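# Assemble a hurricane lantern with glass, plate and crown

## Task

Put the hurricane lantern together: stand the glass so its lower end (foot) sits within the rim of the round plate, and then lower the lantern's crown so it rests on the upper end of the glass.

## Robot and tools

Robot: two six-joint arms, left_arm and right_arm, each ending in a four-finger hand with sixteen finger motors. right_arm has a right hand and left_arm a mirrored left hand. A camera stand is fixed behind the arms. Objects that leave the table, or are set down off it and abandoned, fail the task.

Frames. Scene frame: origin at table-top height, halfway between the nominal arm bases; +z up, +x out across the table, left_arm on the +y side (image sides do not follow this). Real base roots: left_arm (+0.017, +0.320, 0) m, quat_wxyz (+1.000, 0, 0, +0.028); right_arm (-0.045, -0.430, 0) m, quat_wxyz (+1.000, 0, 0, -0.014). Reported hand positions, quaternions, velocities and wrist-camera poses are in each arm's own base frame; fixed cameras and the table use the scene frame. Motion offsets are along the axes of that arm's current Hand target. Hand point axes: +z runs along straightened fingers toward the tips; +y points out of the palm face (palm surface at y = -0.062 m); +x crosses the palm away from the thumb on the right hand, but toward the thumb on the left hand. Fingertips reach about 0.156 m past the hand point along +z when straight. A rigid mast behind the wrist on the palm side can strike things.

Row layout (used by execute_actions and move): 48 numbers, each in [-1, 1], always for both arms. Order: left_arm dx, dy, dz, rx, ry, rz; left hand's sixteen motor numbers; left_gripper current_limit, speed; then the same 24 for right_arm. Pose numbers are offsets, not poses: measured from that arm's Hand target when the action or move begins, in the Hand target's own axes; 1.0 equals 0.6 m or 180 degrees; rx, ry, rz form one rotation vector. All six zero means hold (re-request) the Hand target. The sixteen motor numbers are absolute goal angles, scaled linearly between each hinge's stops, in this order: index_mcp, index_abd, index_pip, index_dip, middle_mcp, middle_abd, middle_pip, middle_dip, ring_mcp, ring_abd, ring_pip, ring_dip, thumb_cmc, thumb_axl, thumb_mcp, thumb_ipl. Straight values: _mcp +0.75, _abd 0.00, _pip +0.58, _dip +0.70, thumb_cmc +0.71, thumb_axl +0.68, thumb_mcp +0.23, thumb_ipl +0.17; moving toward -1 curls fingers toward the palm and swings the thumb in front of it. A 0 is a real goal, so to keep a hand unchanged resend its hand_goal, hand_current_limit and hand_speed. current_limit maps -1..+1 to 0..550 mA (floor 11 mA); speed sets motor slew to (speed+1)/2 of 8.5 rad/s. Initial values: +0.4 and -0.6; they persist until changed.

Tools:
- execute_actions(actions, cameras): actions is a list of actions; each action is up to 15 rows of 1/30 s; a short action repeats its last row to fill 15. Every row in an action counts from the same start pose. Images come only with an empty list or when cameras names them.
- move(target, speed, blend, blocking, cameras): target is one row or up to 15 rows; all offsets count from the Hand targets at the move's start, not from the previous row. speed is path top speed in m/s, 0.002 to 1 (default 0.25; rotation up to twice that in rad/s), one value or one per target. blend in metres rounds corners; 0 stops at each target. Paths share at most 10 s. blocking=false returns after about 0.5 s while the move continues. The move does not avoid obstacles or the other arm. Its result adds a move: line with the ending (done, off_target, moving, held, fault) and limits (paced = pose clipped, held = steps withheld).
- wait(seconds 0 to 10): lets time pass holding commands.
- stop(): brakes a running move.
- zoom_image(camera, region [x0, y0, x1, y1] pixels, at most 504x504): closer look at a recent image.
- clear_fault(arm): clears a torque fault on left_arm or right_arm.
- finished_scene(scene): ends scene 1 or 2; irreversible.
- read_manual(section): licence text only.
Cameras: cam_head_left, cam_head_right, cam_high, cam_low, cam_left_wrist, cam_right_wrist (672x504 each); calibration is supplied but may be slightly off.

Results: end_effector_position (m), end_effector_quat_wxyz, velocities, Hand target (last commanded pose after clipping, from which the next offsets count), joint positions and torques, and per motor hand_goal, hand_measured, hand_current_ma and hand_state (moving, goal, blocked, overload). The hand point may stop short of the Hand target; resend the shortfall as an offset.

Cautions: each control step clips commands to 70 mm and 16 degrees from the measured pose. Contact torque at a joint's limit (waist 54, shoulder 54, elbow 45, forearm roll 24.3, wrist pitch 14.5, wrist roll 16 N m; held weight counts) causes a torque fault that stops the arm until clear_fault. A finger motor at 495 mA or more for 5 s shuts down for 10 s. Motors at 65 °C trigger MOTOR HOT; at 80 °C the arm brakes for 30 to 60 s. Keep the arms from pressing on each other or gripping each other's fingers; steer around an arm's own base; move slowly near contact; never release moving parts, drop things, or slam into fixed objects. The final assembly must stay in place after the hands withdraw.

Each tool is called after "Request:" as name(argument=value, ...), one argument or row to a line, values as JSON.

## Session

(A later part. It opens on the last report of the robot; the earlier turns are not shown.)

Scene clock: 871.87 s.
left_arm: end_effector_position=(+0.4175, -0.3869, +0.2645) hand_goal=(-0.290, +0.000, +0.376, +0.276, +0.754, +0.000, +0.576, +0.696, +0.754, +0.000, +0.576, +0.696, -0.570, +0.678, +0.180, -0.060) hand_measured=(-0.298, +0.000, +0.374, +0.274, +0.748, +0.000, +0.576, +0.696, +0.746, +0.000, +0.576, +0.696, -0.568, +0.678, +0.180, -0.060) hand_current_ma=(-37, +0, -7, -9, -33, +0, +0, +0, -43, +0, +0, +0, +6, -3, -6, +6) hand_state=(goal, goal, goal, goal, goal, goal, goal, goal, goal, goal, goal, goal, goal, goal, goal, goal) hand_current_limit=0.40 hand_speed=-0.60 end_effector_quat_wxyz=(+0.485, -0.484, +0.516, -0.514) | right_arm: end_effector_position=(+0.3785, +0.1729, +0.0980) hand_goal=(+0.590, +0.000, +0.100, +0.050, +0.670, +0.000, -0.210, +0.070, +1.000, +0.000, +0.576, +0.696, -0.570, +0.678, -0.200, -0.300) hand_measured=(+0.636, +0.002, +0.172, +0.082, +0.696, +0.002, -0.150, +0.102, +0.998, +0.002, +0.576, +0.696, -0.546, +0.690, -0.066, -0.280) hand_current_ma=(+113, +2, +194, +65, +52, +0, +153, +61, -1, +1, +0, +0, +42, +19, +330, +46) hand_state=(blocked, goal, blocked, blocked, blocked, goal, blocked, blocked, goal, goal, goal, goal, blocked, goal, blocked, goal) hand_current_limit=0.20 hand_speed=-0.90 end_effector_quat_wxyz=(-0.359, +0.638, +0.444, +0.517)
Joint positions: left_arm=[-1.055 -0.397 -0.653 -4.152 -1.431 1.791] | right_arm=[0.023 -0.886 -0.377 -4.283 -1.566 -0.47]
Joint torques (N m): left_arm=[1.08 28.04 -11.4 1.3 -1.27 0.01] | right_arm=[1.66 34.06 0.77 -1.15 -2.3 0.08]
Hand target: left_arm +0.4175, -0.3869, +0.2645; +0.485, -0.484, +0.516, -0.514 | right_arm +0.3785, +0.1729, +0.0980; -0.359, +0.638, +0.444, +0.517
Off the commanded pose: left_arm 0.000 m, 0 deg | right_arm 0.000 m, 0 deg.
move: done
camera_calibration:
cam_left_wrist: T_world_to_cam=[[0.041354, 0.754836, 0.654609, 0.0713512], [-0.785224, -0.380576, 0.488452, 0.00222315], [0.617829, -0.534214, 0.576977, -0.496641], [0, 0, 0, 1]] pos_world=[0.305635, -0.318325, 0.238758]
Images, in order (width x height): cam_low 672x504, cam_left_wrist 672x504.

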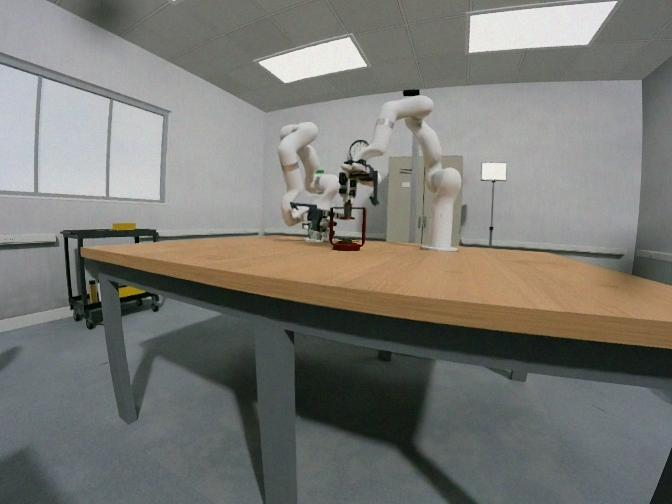

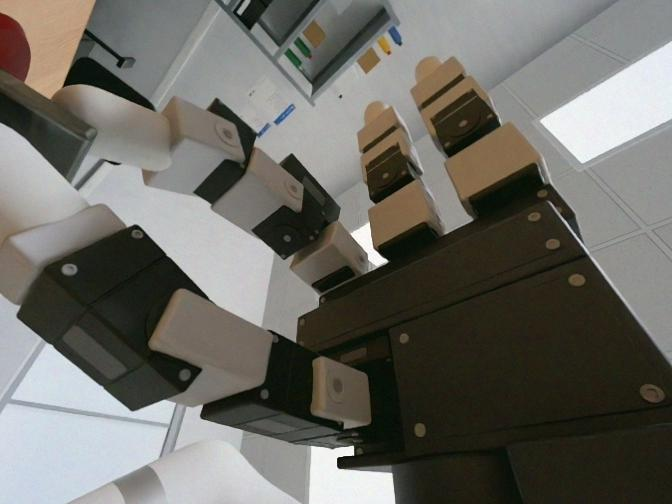

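Request:
move(
  target=[
    [0,0,0,0,0,0,-0.34,0,0.36,0.26,0.754,0,0.576,0.696,0.754,0,0.576,0.696,-0.571,0.678,0.14,-0.07,0.2,-0.9, 0,0,0,0,0,0,0.589,0,0.1,0.05,0.67,0,-0.21,0.07,1.0,0,0.576,0.696,-0.571,0.678,-0.2,-0.3,0.2,-0.9],
    [0,0,0,0,0,0,-0.45,0,0.34,0.24,0.754,0,0.576,0.696,0.754,0,0.576,0.696,-0.571,0.678,0.04,-0.085,0.5,-0.9, 0,0,0,0,0,0,0.589,0,0.1,0.05,0.67,0,-0.21,0.07,1.0,0,0.576,0.696,-0.571,0.678,-0.2,-0.3,0.2,-0.9],
  ],
  speed=0.05,
  cameras=["cam_low","cam_left_wrist"],
)

Request:
zoom_image(
  camera="cam_left_wrist",
  region=[0, 0, 300, 225],
)

Request:
zoom_image(
  camera="cam_low",
  region=[325, 175, 375, 225],
)

Scene clock: 881.37 s.
left_arm: end_effector_position=(+0.4175, -0.3869, +0.2645) hand_goal=(-0.450, +0.000, +0.340, +0.240, +0.754, +0.000, +0.576, +0.696, +0.754, +0.000, +0.576, +0.696, -0.570, +0.678, +0.040, -0.084) hand_measured=(-0.342, +0.000, +0.362, +0.256, +0.748, +0.000, +0.576, +0.696, +0.746, +0.000, +0.576, +0.696, -0.568, +0.678, +0.138, -0.068) hand_current_ma=(+413, +0, +102, +73, -33, +0, +0, +0, -43, +0, +0, +0, +6, -3, +411, +97) hand_state=(blocked, goal, blocked, goal, goal, goal, goal, goal, goal, goal, goal, goal, goal, goal, blocked, goal) hand_current_limit=0.50 hand_speed=-0.90 end_effector_quat_wxyz=(+0.485, -0.484, +0.516, -0.514) | right_arm: end_effector_position=(+0.3785, +0.1729, +0.0980) hand_goal=(+0.590, +0.000, +0.100, +0.050, +0.670, +0.000, -0.210, +0.070, +1.000, +0.000, +0.576, +0.696, -0.570, +0.678, -0.200, -0.300) hand_measured=(+0.636, +0.002, +0.172, +0.082, +0.696, +0.002, -0.150, +0.102, +0.998, +0.002, +0.576, +0.696, -0.546, +0.690, -0.066, -0.280) hand_current_ma=(+113, +2, +194, +65, +52, +0, +153, +61, -1, +1, +0, +0, +42, +19, +330, +46) hand_state=(blocked, goal, blocked, blocked, blocked, goal, blocked, blocked, goal, goal, goal, goal, blocked, goal, blocked, goal) hand_current_limit=0.20 hand_speed=-0.90 end_effector_quat_wxyz=(-0.359, +0.638, +0.444, +0.517)
Joint positions: left_arm=[-1.055 -0.397 -0.653 -4.152 -1.431 1.791] | right_arm=[0.023 -0.886 -0.377 -4.283 -1.566 -0.47]
Joint torques (N m): left_arm=[0.22 29.74 -10.9 1.28 -1.22 -0.03] | right_arm=[1.05 34.38 -0.2 -1.23 -2.22 0.05]
Hand target: left_arm +0.4175, -0.3869, +0.2645; +0.485, -0.484, +0.516, -0.514 | right_arm +0.3785, +0.1729, +0.0980; -0.359, +0.638, +0.444, +0.517
Off the commanded pose: left_arm 0.000 m, 0 deg | right_arm 0.000 m, 0 deg.
move: done
camera_calibration:
cam_left_wrist: T_world_to_cam=[[0.0412977, 0.754808, 0.654644, 0.071351], [-0.785227, -0.380631, 0.488404, 0.00221798], [0.617829, -0.534214, 0.576976, -0.496642], [0, 0, 0, 1]] pos_world=[0.305635, -0.318325, 0.238758]
Images, in order (width x height): cam_low 672x504, cam_left_wrist 672x504.

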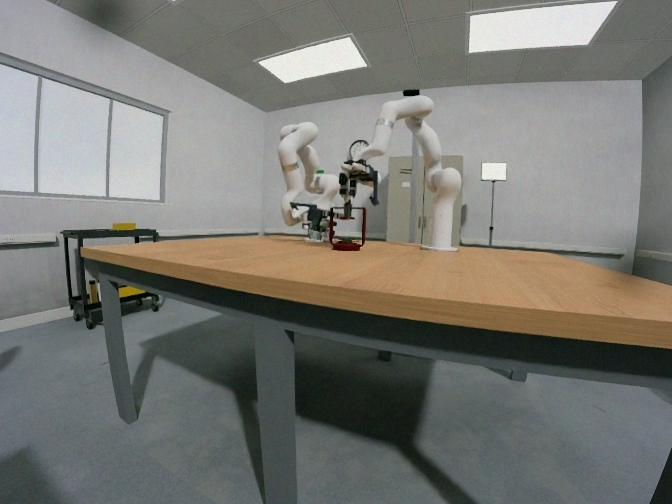

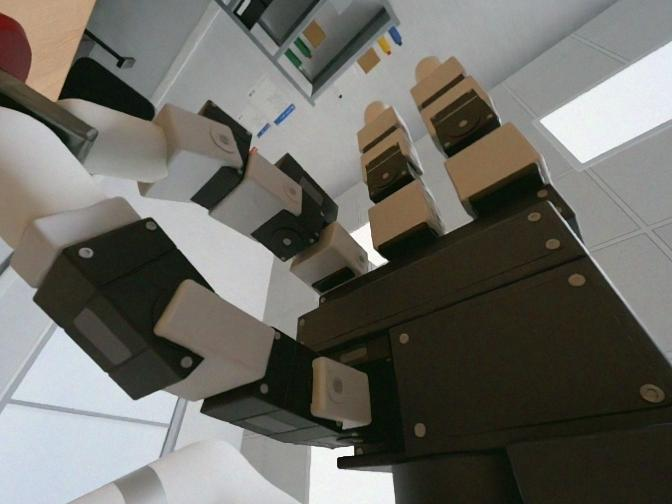

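Scaled by 1.680.

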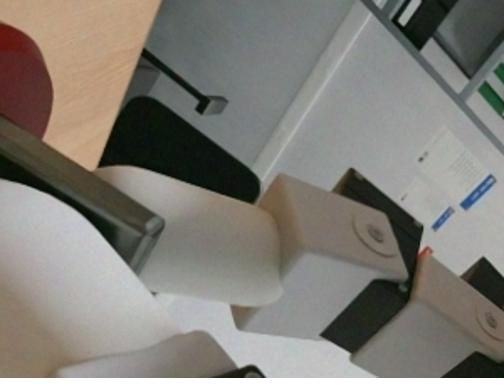

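Scaled by 10.080.

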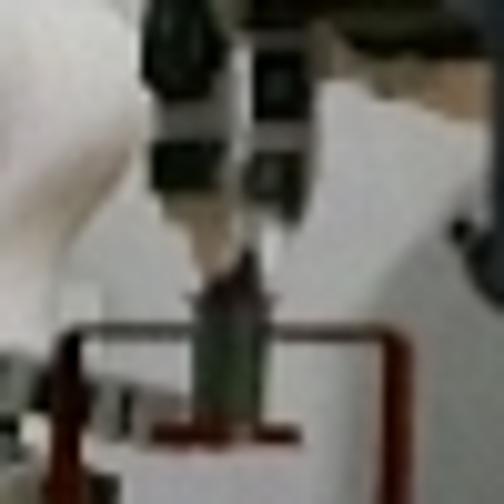

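Request:
move(
  target=[0,-0.02,0,0,0,0,-0.45,0,0.34,0.24,0.754,0,0.576,0.696,0.754,0,0.576,0.696,-0.571,0.678,0.04,-0.085,0.6,-0.9, 0,0,0,0,0,0,0.589,0,0.1,0.05,0.67,0,-0.21,0.07,1.0,0,0.576,0.696,-0.571,0.678,-0.2,-0.3,0.2,-0.9],
  speed=0.03,
  cameras=["cam_low","cam_left_wrist"],
)

Request:
zoom_image(
  camera="cam_left_wrist",
  region=[0, 0, 300, 225],
)

Request:
zoom_image(
  camera="cam_low",
  region=[325, 175, 375, 225],
)

Scene clock: 887.83 s.
left_arm: end_effector_position=(+0.4175, -0.3869, +0.2765) hand_goal=(-0.450, +0.000, +0.340, +0.240, +0.754, +0.000, +0.576, +0.696, +0.754, +0.000, +0.576, +0.696, -0.570, +0.678, +0.040, -0.084) hand_measured=(-0.370, +0.000, +0.364, +0.254, +0.748, +0.000, +0.576, +0.696, +0.746, +0.000, +0.576, +0.696, -0.568, +0.678, +0.132, -0.066) hand_current_ma=(+410, +0, +109, +66, -33, +0, +0, +0, -43, +0, +0, +0, +6, -3, +440, +112) hand_state=(blocked, goal, blocked, goal, goal, goal, goal, goal, goal, goal, goal, goal, goal, goal, blocked, goal) hand_current_limit=0.60 hand_speed=-0.90 end_effector_quat_wxyz=(+0.485, -0.484, +0.516, -0.514) | right_arm: end_effector_position=(+0.3785, +0.1729, +0.0980) hand_goal=(+0.590, +0.000, +0.100, +0.050, +0.670, +0.000, -0.210, +0.070, +1.000, +0.000, +0.576, +0.696, -0.570, +0.678, -0.200, -0.300) hand_measured=(+0.636, +0.002, +0.172, +0.082, +0.696, +0.002, -0.150, +0.102, +0.998, +0.002, +0.576, +0.696, -0.546, +0.690, -0.066, -0.280) hand_current_ma=(+113, +2, +194, +65, +52, +0, +153, +61, -1, +1, +0, +0, +42, +19, +330, +46) hand_state=(blocked, goal, blocked, blocked, blocked, goal, blocked, blocked, goal, goal, goal, goal, blocked, goal, blocked, goal) hand_current_limit=0.20 hand_speed=-0.90 end_effector_quat_wxyz=(-0.359, +0.638, +0.444, +0.517)
Joint positions: left_arm=[-1.055 -0.367 -0.653 -4.155 -1.416 1.816] | right_arm=[0.023 -0.886 -0.377 -4.283 -1.566 -0.47]
Joint torques (N m): left_arm=[0.47 28.21 -10.95 0.07 -0.83 0.02] | right_arm=[0.12 34.8 0.66 -1.05 -2.2 0.06]
Hand target: left_arm +0.4175, -0.3869, +0.2765; +0.485, -0.484, +0.516, -0.514 | right_arm +0.3785, +0.1729, +0.0980; -0.359, +0.638, +0.444, +0.517
Off the commanded pose: left_arm 0.000 m, 0 deg | right_arm 0.000 m, 0 deg.
move: done
camera_calibration:
cam_left_wrist: T_world_to_cam=[[0.0413026, 0.754811, 0.654641, 0.0634953], [-0.785227, -0.380626, 0.488409, -0.00364247], [0.617829, -0.534214, 0.576977, -0.503565], [0, 0, 0, 1]] pos_world=[0.305635, -0.318325, 0.250758]
Images, in order (width x height): cam_low 672x504, cam_left_wrist 672x504.

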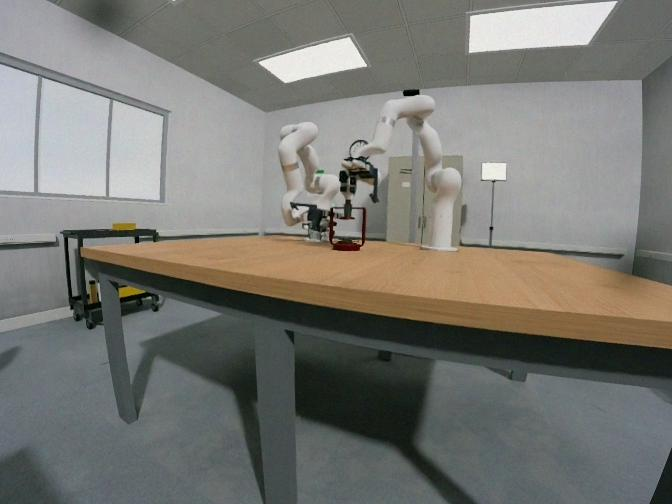

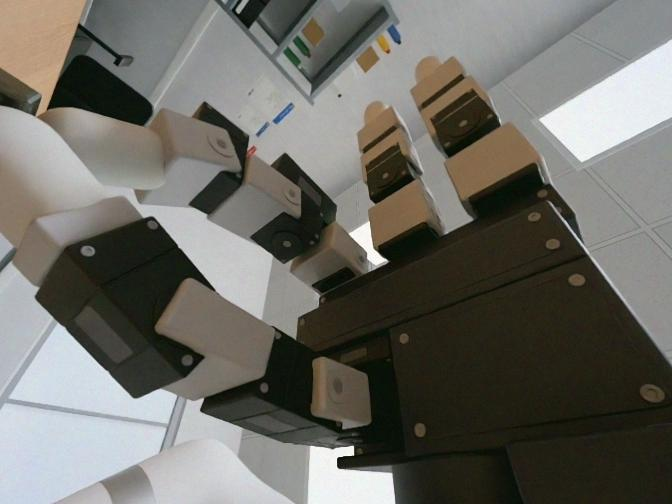

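Scaled by 1.680.

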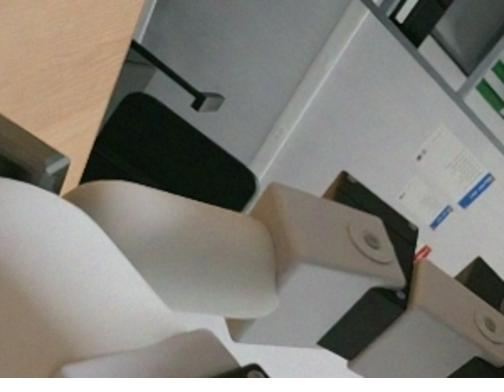

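Scaled by 10.080.

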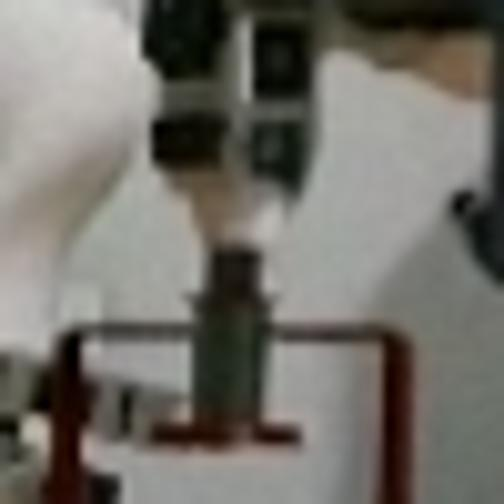

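Request:
move(
  target=[
    [0,-0.1333,0,0,0,0,-0.29,0,0.375,0.275,0.754,0,0.576,0.696,0.754,0,0.576,0.696,-0.571,0.678,0.2,-0.049,0.4,-0.6, 0,0.064,-0.1758,0,0,0,0.589,0,0.1,0.05,0.67,0,-0.21,0.07,1.0,0,0.576,0.696,-0.571,0.678,-0.2,-0.3,0.2,-0.9],
    [-0.0867,-0.239,-0.151,0,0,-0.5,0.754,0,0.576,0.696,0.754,0,0.576,0.696,-0.479,0,-0.299,0.261,0.714,0.678,0.226,0.168,0.4,-0.6, 0,0.064,-0.1758,0,0,0,0.589,0,0.1,0.05,0.67,0,-0.21,0.07,1.0,0,0.576,0.696,-0.571,0.678,-0.2,-0.3,0.2,-0.9],
    [-0.0867,-0.239,-0.151,0,0,-0.999,0.754,0,0.576,0.696,0.754,0,0.576,0.696,-0.479,0,-0.299,0.261,0.714,0.678,0.226,0.168,0.4,-0.6, 0,0.064,-0.1758,0,0,0,0.589,0,0.1,0.05,0.67,0,-0.21,0.07,1.0,0,0.576,0.696,-0.571,0.678,-0.2,-0.3,0.2,-0.9],
  ],
  speed=0.25,
  cameras=["all"],
)

Scene clock: 977.57 s.
left_arm: end_effector_position=(+0.3303, -0.3301, +0.4201) hand_goal=(+0.754, +0.000, +0.576, +0.696, +0.754, +0.000, +0.576, +0.696, -0.478, +0.000, -0.298, +0.262, +0.714, +0.678, +0.226, +0.168) hand_measured=(+0.762, -0.002, +0.576, +0.694, +0.760, -0.002, +0.576, +0.696, -0.476, -0.002, -0.298, +0.264, +0.720, +0.678, +0.224, +0.166) hand_current_ma=(+38, -5, -1, -9, +30, -6, +0, +0, +9, -6, +3, +11, +28, -3, -10, -12) hand_state=(goal, goal, goal, goal, goal, goal, goal, goal, goal, goal, goal, goal, goal, goal, goal, goal) hand_current_limit=0.40 hand_speed=-0.60 end_effector_quat_wxyz=(+0.513, +0.517, +0.483, +0.486) | right_arm: end_effector_position=(+0.3786, +0.0628, +0.1198) hand_goal=(+0.590, +0.000, +0.100, +0.050, +0.670, +0.000, -0.210, +0.070, +1.000, +0.000, +0.576, +0.696, -0.570, +0.678, -0.200, -0.300) hand_measured=(+0.636, +0.002, +0.172, +0.082, +0.696, +0.002, -0.150, +0.102, +0.998, +0.002, +0.576, +0.696, -0.546, +0.690, -0.066, -0.280) hand_current_ma=(+113, +2, +194, +65, +54, +0, +150, +60, -1, +1, +0, +0, +42, +19, +330, +47) hand_state=(blocked, goal, blocked, blocked, blocked, goal, blocked, blocked, goal, goal, goal, goal, blocked, goal, blocked, goal) hand_current_limit=0.20 hand_speed=-0.90 end_effector_quat_wxyz=(-0.359, +0.638, +0.444, +0.517)
Joint positions: left_arm=[-1.259 -0.356 -0.527 -4.345 -1.508 -1.405] | right_arm=[-0.435 -0.791 -0.389 -4.703 -1.348 -0.412]
Joint torques (N m): left_arm=[-0.97 24.99 -10.46 -0.07 -1.26 -0.17] | right_arm=[0.62 33.04 -2.18 -0.99 -2.39 0.09]
Hand target: left_arm +0.3303, -0.3301, +0.4201; +0.513, +0.517, +0.483, +0.486 | right_arm +0.3786, +0.0628, +0.1198; -0.359, +0.638, +0.444, +0.517
Off the commanded pose: left_arm 0.000 m, 0 deg | right_arm 0.000 m, 0 deg.
move: done
camera_calibration:
cam_left_wrist: T_world_to_cam=[[-0.0505175, -0.75218, -0.657019, 0.0141229], [-0.734555, 0.473703, -0.485834, 0.553966], [0.676667, 0.458073, -0.576447, 0.290446], [0, 0, 0, 1]] pos_world=[0.211097, -0.384838, 0.445842]
cam_right_wrist: T_world_to_cam=[[0.521866, -0.38495, -0.761229, -0.052883], [-0.789014, -0.557002, -0.259241, 0.316084], [-0.324211, 0.735909, -0.594412, 0.269275], [0, 0, 0, 1]] pos_world=[0.364294, -0.04246, 0.201746]

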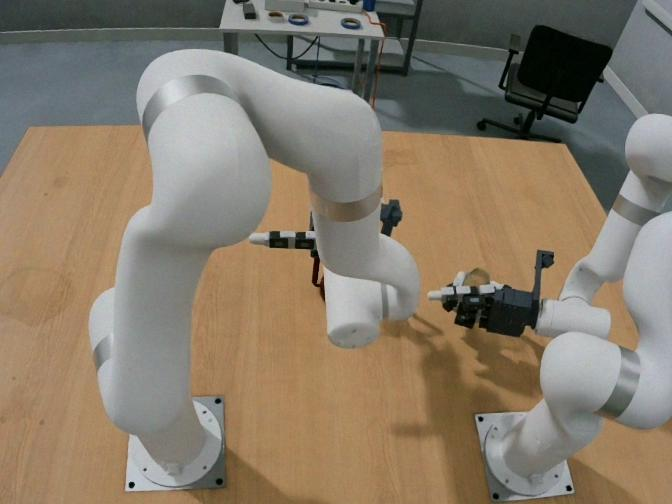

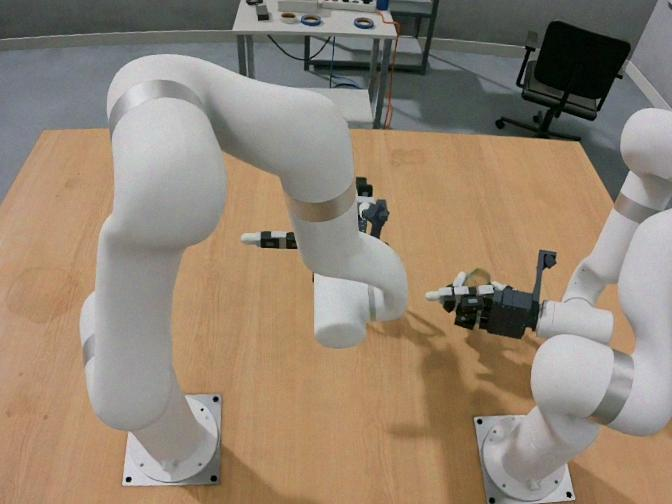

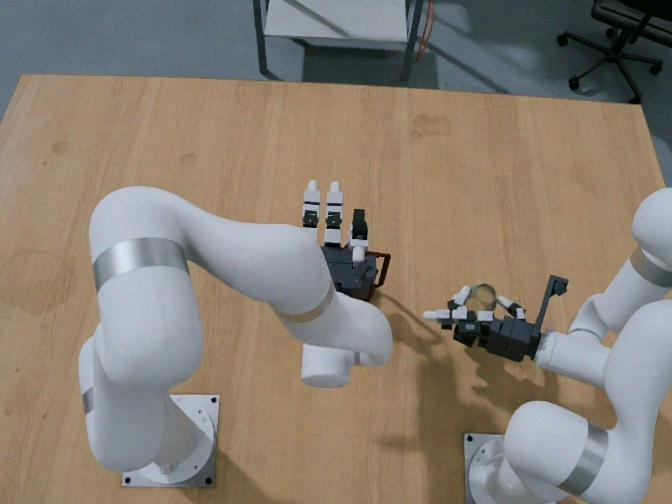

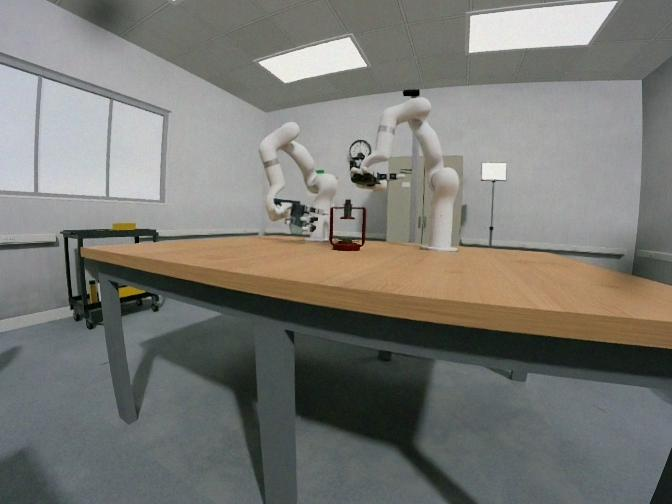

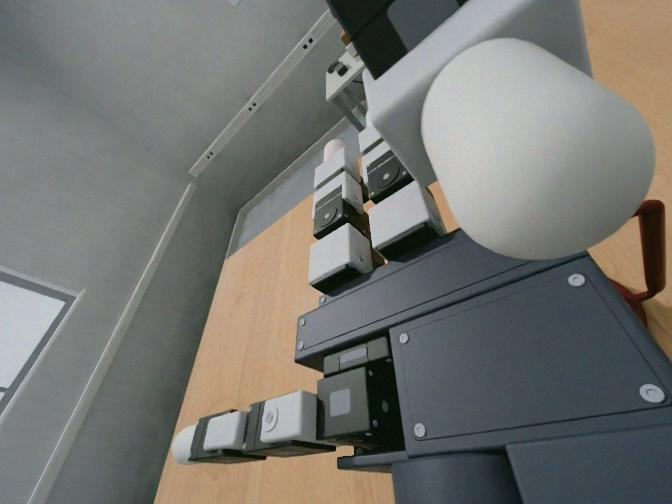

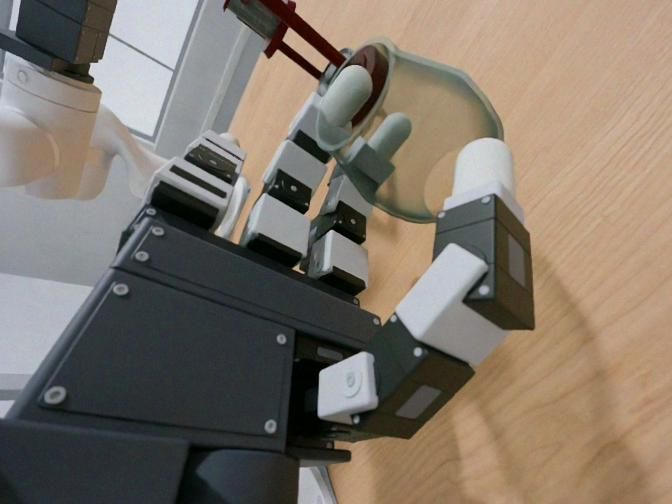

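Request:
move(
  target=[
    [-0.1205,0,-0.2775,0,0,0,0.754,0,0.576,0.696,0.754,0,0.576,0.696,-0.479,0,-0.299,0.261,0.714,0.678,0.226,0.168,0.4,-0.6, 0,0,0,0,0,0,0.589,0,0.1,0.05,0.67,0,-0.21,0.07,1.0,0,0.576,0.696,-0.571,0.678,-0.2,-0.3,0.2,-0.9],
    [-0.1205,-0.3885,-0.2775,0,0,0,0.754,0,0.576,0.696,0.754,0,0.576,0.696,-0.479,0,-0.299,0.261,0.714,0.678,0.226,0.168,0.4,-0.6, 0,0,0,0,0,0,0.589,0,0.1,0.05,0.67,0,-0.21,0.07,1.0,0,0.576,0.696,-0.571,0.678,-0.2,-0.3,0.2,-0.9],
  ],
  speed=0.2,
  blend=0.04,
  cameras=["all"],
)

Request:
zoom_image(
  camera="cam_left_wrist",
  region=[250, 0, 672, 300],
)

Scene clock: 997.17 s.
left_arm: end_effector_position=(+0.1596, -0.3907, +0.1867) hand_goal=(+0.754, +0.000, +0.576, +0.696, +0.754, +0.000, +0.576, +0.696, -0.478, +0.000, -0.298, +0.262, +0.714, +0.678, +0.226, +0.168) hand_measured=(+0.762, -0.002, +0.576, +0.694, +0.762, -0.002, +0.576, +0.696, -0.476, -0.002, -0.298, +0.264, +0.720, +0.678, +0.224, +0.166) hand_current_ma=(+44, -5, +0, -9, +35, -6, +0, +0, +7, -6, +2, +11, +31, -3, -10, -11) hand_state=(goal, goal, goal, goal, goal, goal, goal, goal, goal, goal, goal, goal, goal, goal, goal, goal) hand_current_limit=0.40 hand_speed=-0.60 end_effector_quat_wxyz=(+0.513, +0.517, +0.483, +0.486) | right_arm: end_effector_position=(+0.3786, +0.0628, +0.1198) hand_goal=(+0.590, +0.000, +0.100, +0.050, +0.670, +0.000, -0.210, +0.070, +1.000, +0.000, +0.576, +0.696, -0.570, +0.678, -0.200, -0.300) hand_measured=(+0.636, +0.002, +0.172, +0.082, +0.696, +0.002, -0.150, +0.102, +0.998, +0.002, +0.576, +0.696, -0.546, +0.690, -0.066, -0.280) hand_current_ma=(+113, +2, +194, +65, +54, +0, +150, +60, -1, +1, +0, +0, +42, +19, +330, +47) hand_state=(blocked, goal, blocked, blocked, blocked, goal, blocked, blocked, goal, goal, goal, goal, blocked, goal, blocked, goal) hand_current_limit=0.20 hand_speed=-0.90 end_effector_quat_wxyz=(-0.359, +0.638, +0.444, +0.517)
Joint positions: left_arm=[-1.723 -1.076 -0.873 -4.803 -1.551 -1.766] | right_arm=[-0.435 -0.791 -0.389 -4.703 -1.348 -0.412]
Joint torques (N m): left_arm=[1.59 37.53 -4.8 -0.31 -1.21 -0.07] | right_arm=[0.39 34.85 -1.82 -1.28 -2.4 -0.13]
Hand target: left_arm +0.1596, -0.3907, +0.1867; +0.513, +0.517, +0.483, +0.486 | right_arm +0.3786, +0.0628, +0.1198; -0.359, +0.638, +0.444, +0.517
Off the commanded pose: left_arm 0.000 m, 0 deg | right_arm 0.000 m, 0 deg.
move: done
camera_calibration:
cam_left_wrist: T_world_to_cam=[[-0.0504694, -0.752211, -0.656986, -0.193453], [-0.734558, 0.473654, -0.485877, 0.343878], [0.676666, 0.458073, -0.576448, 0.29917], [0, 0, 0, 1]] pos_world=[0.0403966, -0.445438, 0.212442]
cam_right_wrist: T_world_to_cam=[[0.521866, -0.38495, -0.761229, -0.052883], [-0.789014, -0.557002, -0.259241, 0.316084], [-0.324211, 0.735909, -0.594412, 0.269275], [0, 0, 0, 1]] pos_world=[0.364294, -0.04246, 0.201746]

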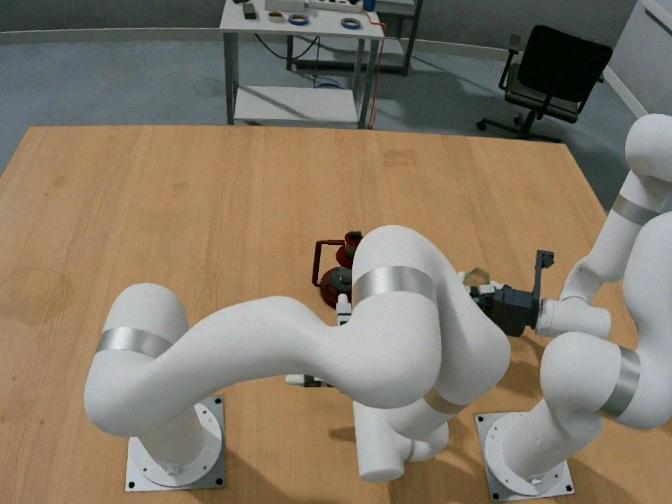

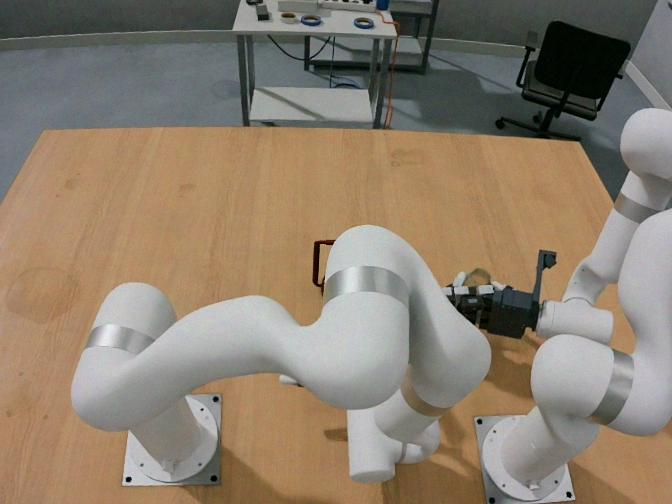

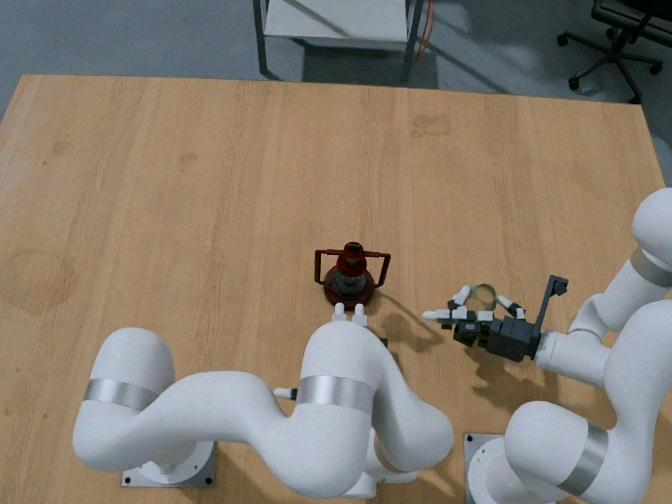

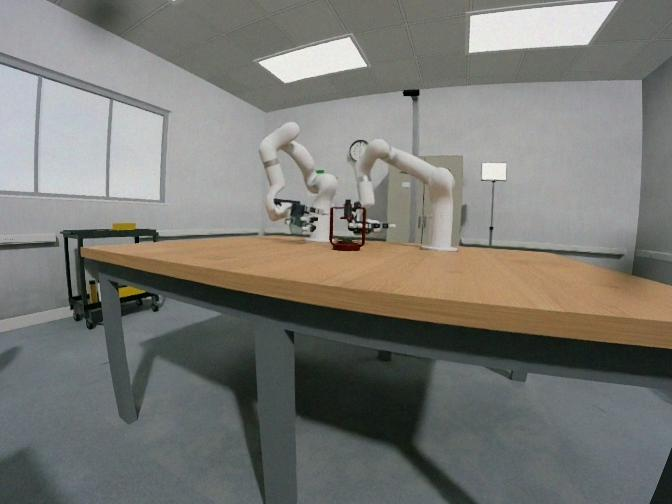

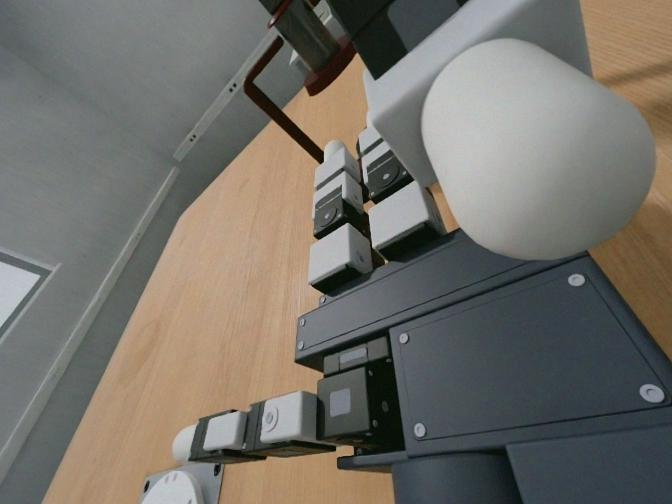

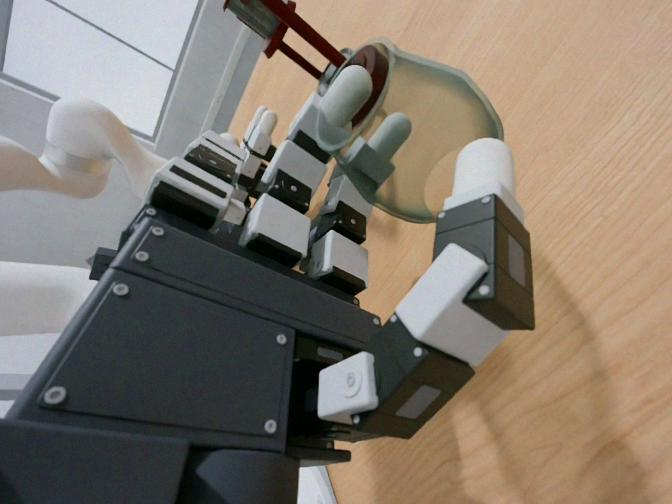

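Scaled by 1.194.

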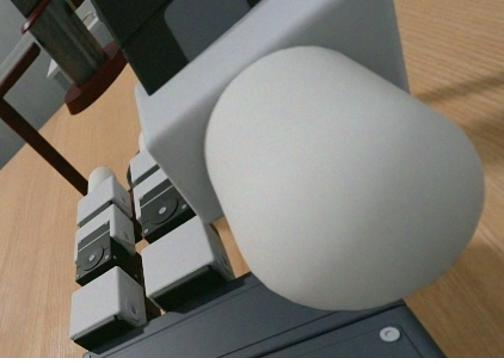

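Request:
zoom_image(
  camera="cam_left_wrist",
  region=[220, 0, 420, 200],
)

Request:
zoom_image(
  camera="cam_low",
  region=[300, 180, 400, 260],
)

Request:
zoom_image(
  camera="cam_high",
  region=[290, 220, 410, 340],
)

Scaled by 2.520.

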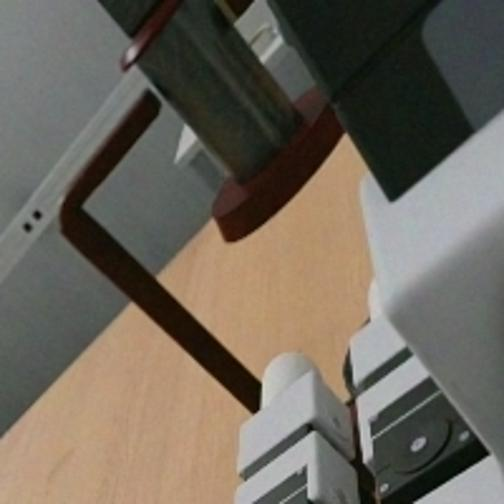

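Scaled by 5.040.

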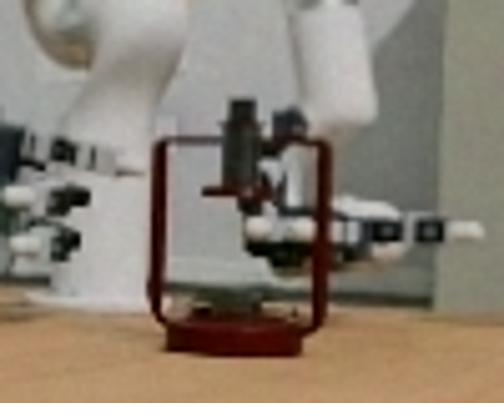

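Scaled by 4.200.

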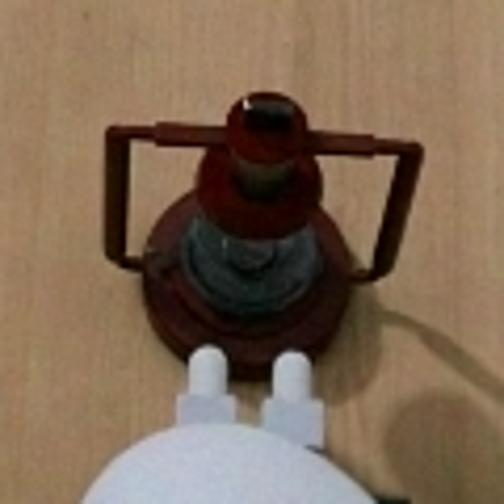

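Request:
move(
  target=[-0.0033,0,0.2747,0,0,0,0.754,0,0.576,0.696,0.754,0,0.576,0.696,-0.479,0,-0.299,0.261,0.714,0.678,0.226,0.168,0.7,-0.6, 0,0,0,0,0,0,0.589,0,0.1,0.05,0.67,0,-0.21,0.07,1.0,0,0.576,0.696,-0.571,0.678,-0.2,-0.3,0.2,-0.9],
  speed=0.12,
  cameras=["cam_high","cam_low","cam_left_wrist","cam_head_left"],
)

Request:
zoom_image(
  camera="cam_low",
  region=[300, 180, 400, 260],
)

Request:
zoom_image(
  camera="cam_high",
  region=[290, 220, 410, 340],
)

Scene clock: 1016.77 s.
left_arm: end_effector_position=(+0.3240, -0.4026, +0.1865) hand_goal=(+0.754, +0.000, +0.576, +0.696, +0.754, +0.000, +0.576, +0.696, -0.478, +0.000, -0.298, +0.262, +0.714, +0.678, +0.226, +0.168) hand_measured=(+0.762, -0.002, +0.576, +0.694, +0.762, -0.002, +0.576, +0.696, -0.476, -0.002, -0.298, +0.264, +0.720, +0.678, +0.224, +0.166) hand_current_ma=(+44, -5, +0, -9, +35, -6, +0, +0, +5, -6, +2, +11, +31, -3, -9, -11) hand_state=(goal, goal, goal, goal, goal, goal, goal, goal, goal, goal, goal, goal, goal, goal, goal, goal) hand_current_limit=0.70 hand_speed=-0.60 end_effector_quat_wxyz=(+0.513, +0.517, +0.483, +0.486) | right_arm: end_effector_position=(+0.3786, +0.0628, +0.1198) hand_goal=(+0.590, +0.000, +0.100, +0.050, +0.670, +0.000, -0.210, +0.070, +1.000, +0.000, +0.576, +0.696, -0.570, +0.678, -0.200, -0.300) hand_measured=(+0.636, +0.002, +0.172, +0.082, +0.696, +0.002, -0.150, +0.102, +0.998, +0.002, +0.576, +0.696, -0.546, +0.690, -0.066, -0.280) hand_current_ma=(+113, +2, +194, +65, +54, +0, +150, +60, -1, +1, +0, +0, +42, +19, +330, +47) hand_state=(blocked, goal, blocked, blocked, blocked, goal, blocked, blocked, goal, goal, goal, goal, blocked, goal, blocked, goal) hand_current_limit=0.20 hand_speed=-0.90 end_effector_quat_wxyz=(-0.359, +0.638, +0.444, +0.517)
Joint positions: left_arm=[-1.326 -1.085 -0.923 -4.411 -1.619 -1.719] | right_arm=[-0.435 -0.791 -0.389 -4.703 -1.348 -0.412]
Joint torques (N m): left_arm=[1.83 37.32 -5.48 0.87 -1.31 0.12] | right_arm=[0.12 33.39 -2.35 -1.38 -2.29 0.07]
Hand target: left_arm +0.3240, -0.4026, +0.1865; +0.513, +0.517, +0.483, +0.486 | right_arm +0.3786, +0.0628, +0.1198; -0.359, +0.638, +0.444, +0.517
Off the commanded pose: left_arm 0.000 m, 0 deg | right_arm 0.000 m, 0 deg.
move: done
camera_calibration:
cam_left_wrist: T_world_to_cam=[[-0.0504289, -0.752179, -0.657027, -0.194224], [-0.734525, 0.47368, -0.485902, 0.470189], [0.676706, 0.458099, -0.576381, 0.193251], [0, 0, 0, 1]] pos_world=[0.204797, -0.457338, 0.212242]
Images, in order (width x height): cam_head_left 672x504, cam_high 672x504, cam_low 672x504, cam_left_wrist 672x504.

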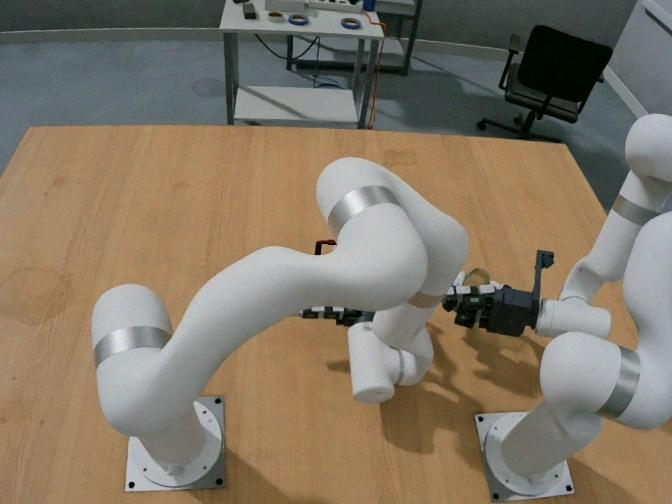

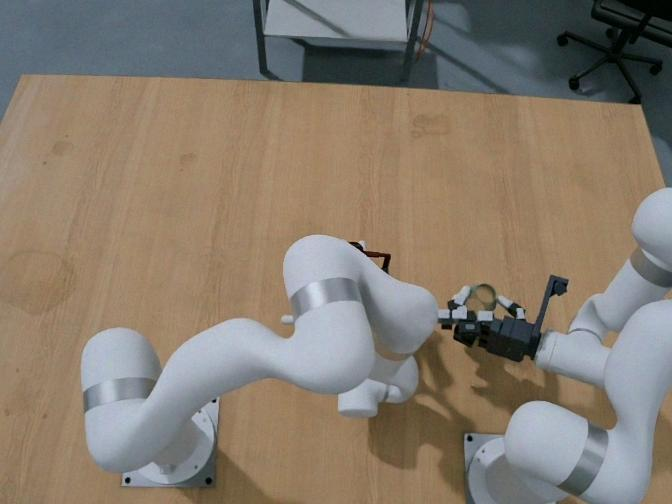

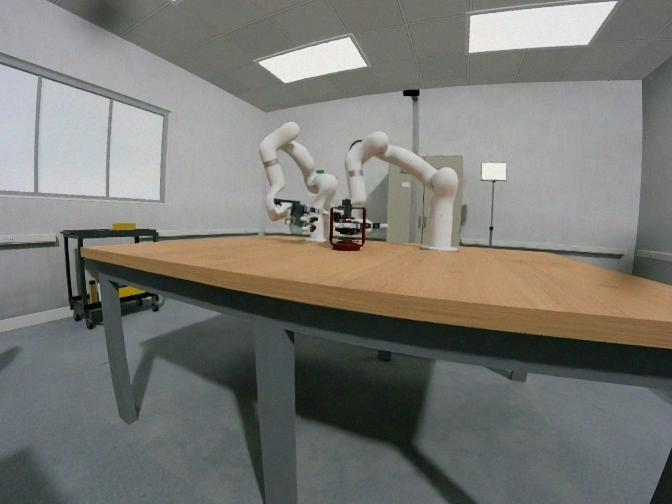

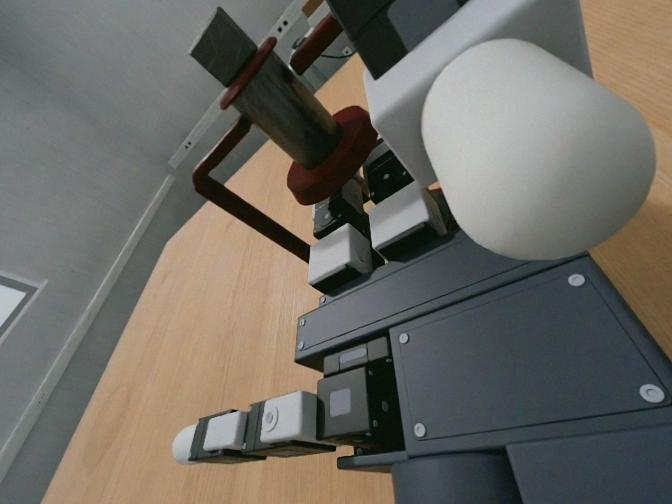

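Scaled by 5.040.

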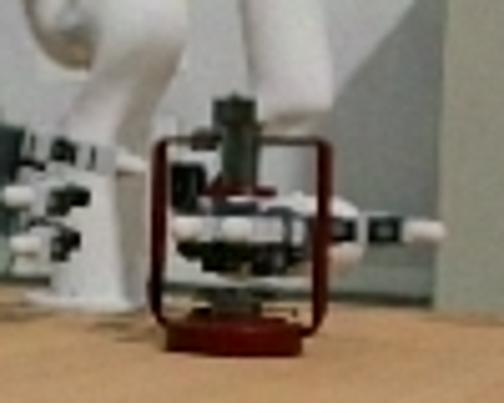

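Scaled by 4.200.

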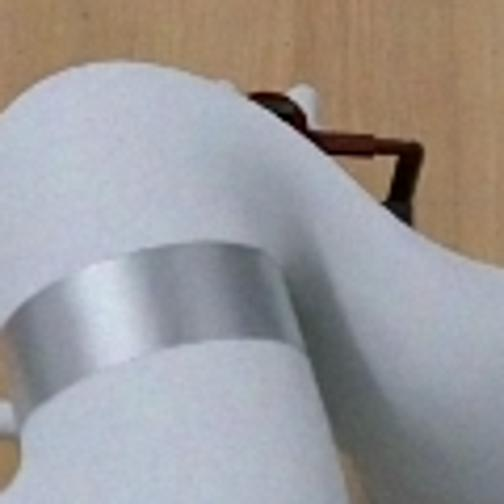

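Request:
move(
  target=[0,0.0333,0,0,0,0,0.754,0,0.576,0.696,0.754,0,0.576,0.696,-0.479,0,-0.299,0.261,0.714,0.678,0.226,0.168,0.7,-0.6, 0,0,0,0,0,0,0.589,0,0.1,0.05,0.67,0,-0.21,0.07,1.0,0,0.576,0.696,-0.571,0.678,-0.2,-0.3,0.2,-0.9],
  speed=0.03,
  cameras=["cam_low","cam_left_wrist"],
)

Request:
zoom_image(
  camera="cam_low",
  region=[300, 180, 400, 260],
)

Scene clock: 1024.83 s.
left_arm: end_effector_position=(+0.3240, -0.4027, +0.2064) hand_goal=(+0.754, +0.000, +0.576, +0.696, +0.754, +0.000, +0.576, +0.696, -0.478, +0.000, -0.298, +0.262, +0.714, +0.678, +0.226, +0.168) hand_measured=(+0.782, -0.002, +0.576, +0.694, +0.774, +0.000, +0.576, +0.696, -0.476, -0.002, -0.298, +0.264, +0.720, +0.678, +0.224, +0.166) hand_current_ma=(+145, -5, +0, -9, +99, -3, +0, +0, +5, -6, +2, +11, +31, -3, -9, -11) hand_state=(blocked, goal, goal, goal, goal, goal, goal, goal, goal, goal, goal, goal, goal, goal, goal, goal) hand_current_limit=0.70 hand_speed=-0.60 end_effector_quat_wxyz=(+0.513, +0.517, +0.483, +0.486) | right_arm: end_effector_position=(+0.3786, +0.0628, +0.1198) hand_goal=(+0.590, +0.000, +0.100, +0.050, +0.670, +0.000, -0.210, +0.070, +1.000, +0.000, +0.576, +0.696, -0.570, +0.678, -0.200, -0.300) hand_measured=(+0.636, +0.002, +0.172, +0.082, +0.696, +0.002, -0.150, +0.102, +0.998, +0.002, +0.576, +0.696, -0.546, +0.690, -0.066, -0.280) hand_current_ma=(+113, +2, +194, +65, +54, +0, +150, +60, -1, +1, +0, +0, +42, +19, +330, +47) hand_state=(blocked, goal, blocked, blocked, blocked, goal, blocked, blocked, goal, goal, goal, goal, blocked, goal, blocked, goal) hand_current_limit=0.20 hand_speed=-0.90 end_effector_quat_wxyz=(-0.359, +0.638, +0.444, +0.517)
Joint positions: left_arm=[-1.326 -1.032 -0.893 -4.41 -1.611 -1.697] | right_arm=[-0.435 -0.791 -0.389 -4.703 -1.348 -0.412]
Joint torques (N m): left_arm=[0.31 44.34 -6.45 0.3 -2.46 0.28] | right_arm=[0.77 34.25 -2.14 -1.1 -2.39 0.06]
Hand target: left_arm +0.3240, -0.4027, +0.2065; +0.513, +0.517, +0.483, +0.486 | right_arm +0.3786, +0.0628, +0.1198; -0.359, +0.638, +0.444, +0.517
Off the commanded pose: left_arm 0.000 m, 0 deg | right_arm 0.000 m, 0 deg.
move: done
camera_calibration:
cam_left_wrist: T_world_to_cam=[[-0.0505586, -0.752149, -0.657051, -0.181179], [-0.734666, 0.473671, -0.485697, 0.479883], [0.676542, 0.458157, -0.576526, 0.204861], [0, 0, 0, 1]] pos_world=[0.204797, -0.457438, 0.232141]
Images, in order (width x height): cam_low 672x504, cam_left_wrist 672x504.

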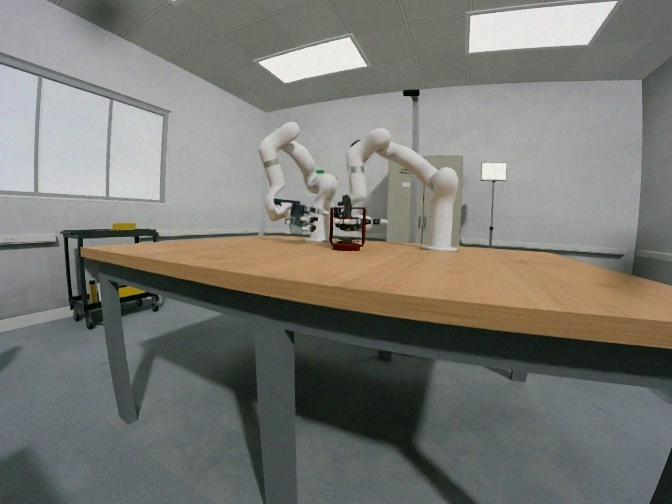

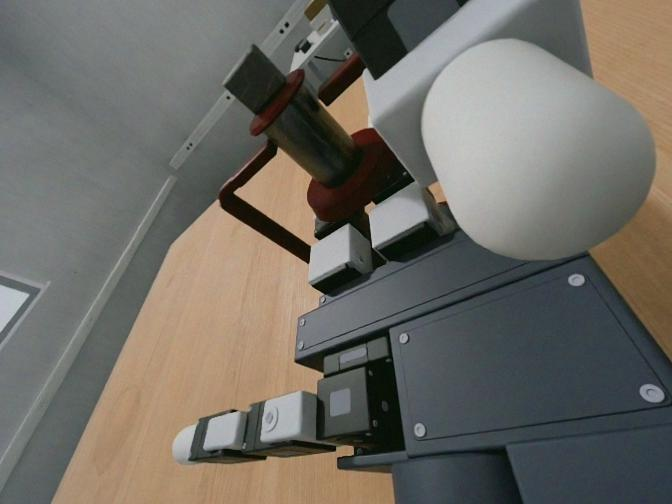

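Scaled by 5.040.

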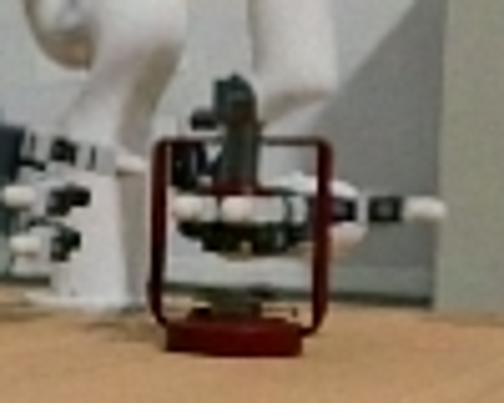

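Request:
zoom_image(
  camera="cam_left_wrist",
  region=[200, 20, 460, 280],
)

Request:
zoom_image(
  camera="cam_low",
  region=[325, 185, 375, 235],
)

Scaled by 1.938.

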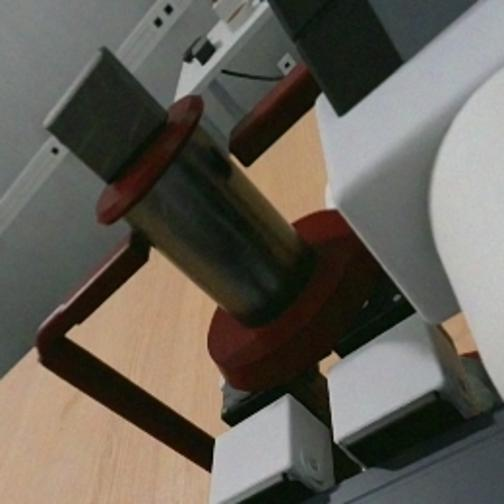

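Scaled by 10.080.

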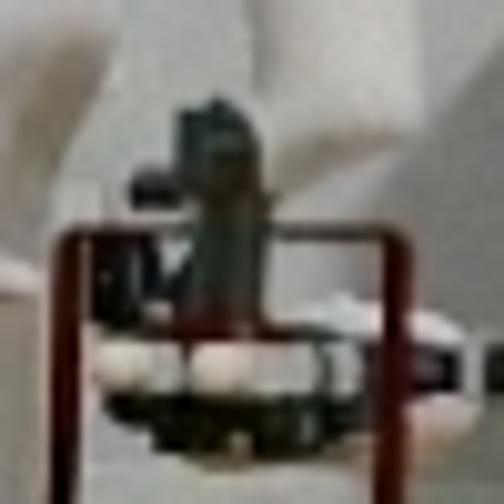

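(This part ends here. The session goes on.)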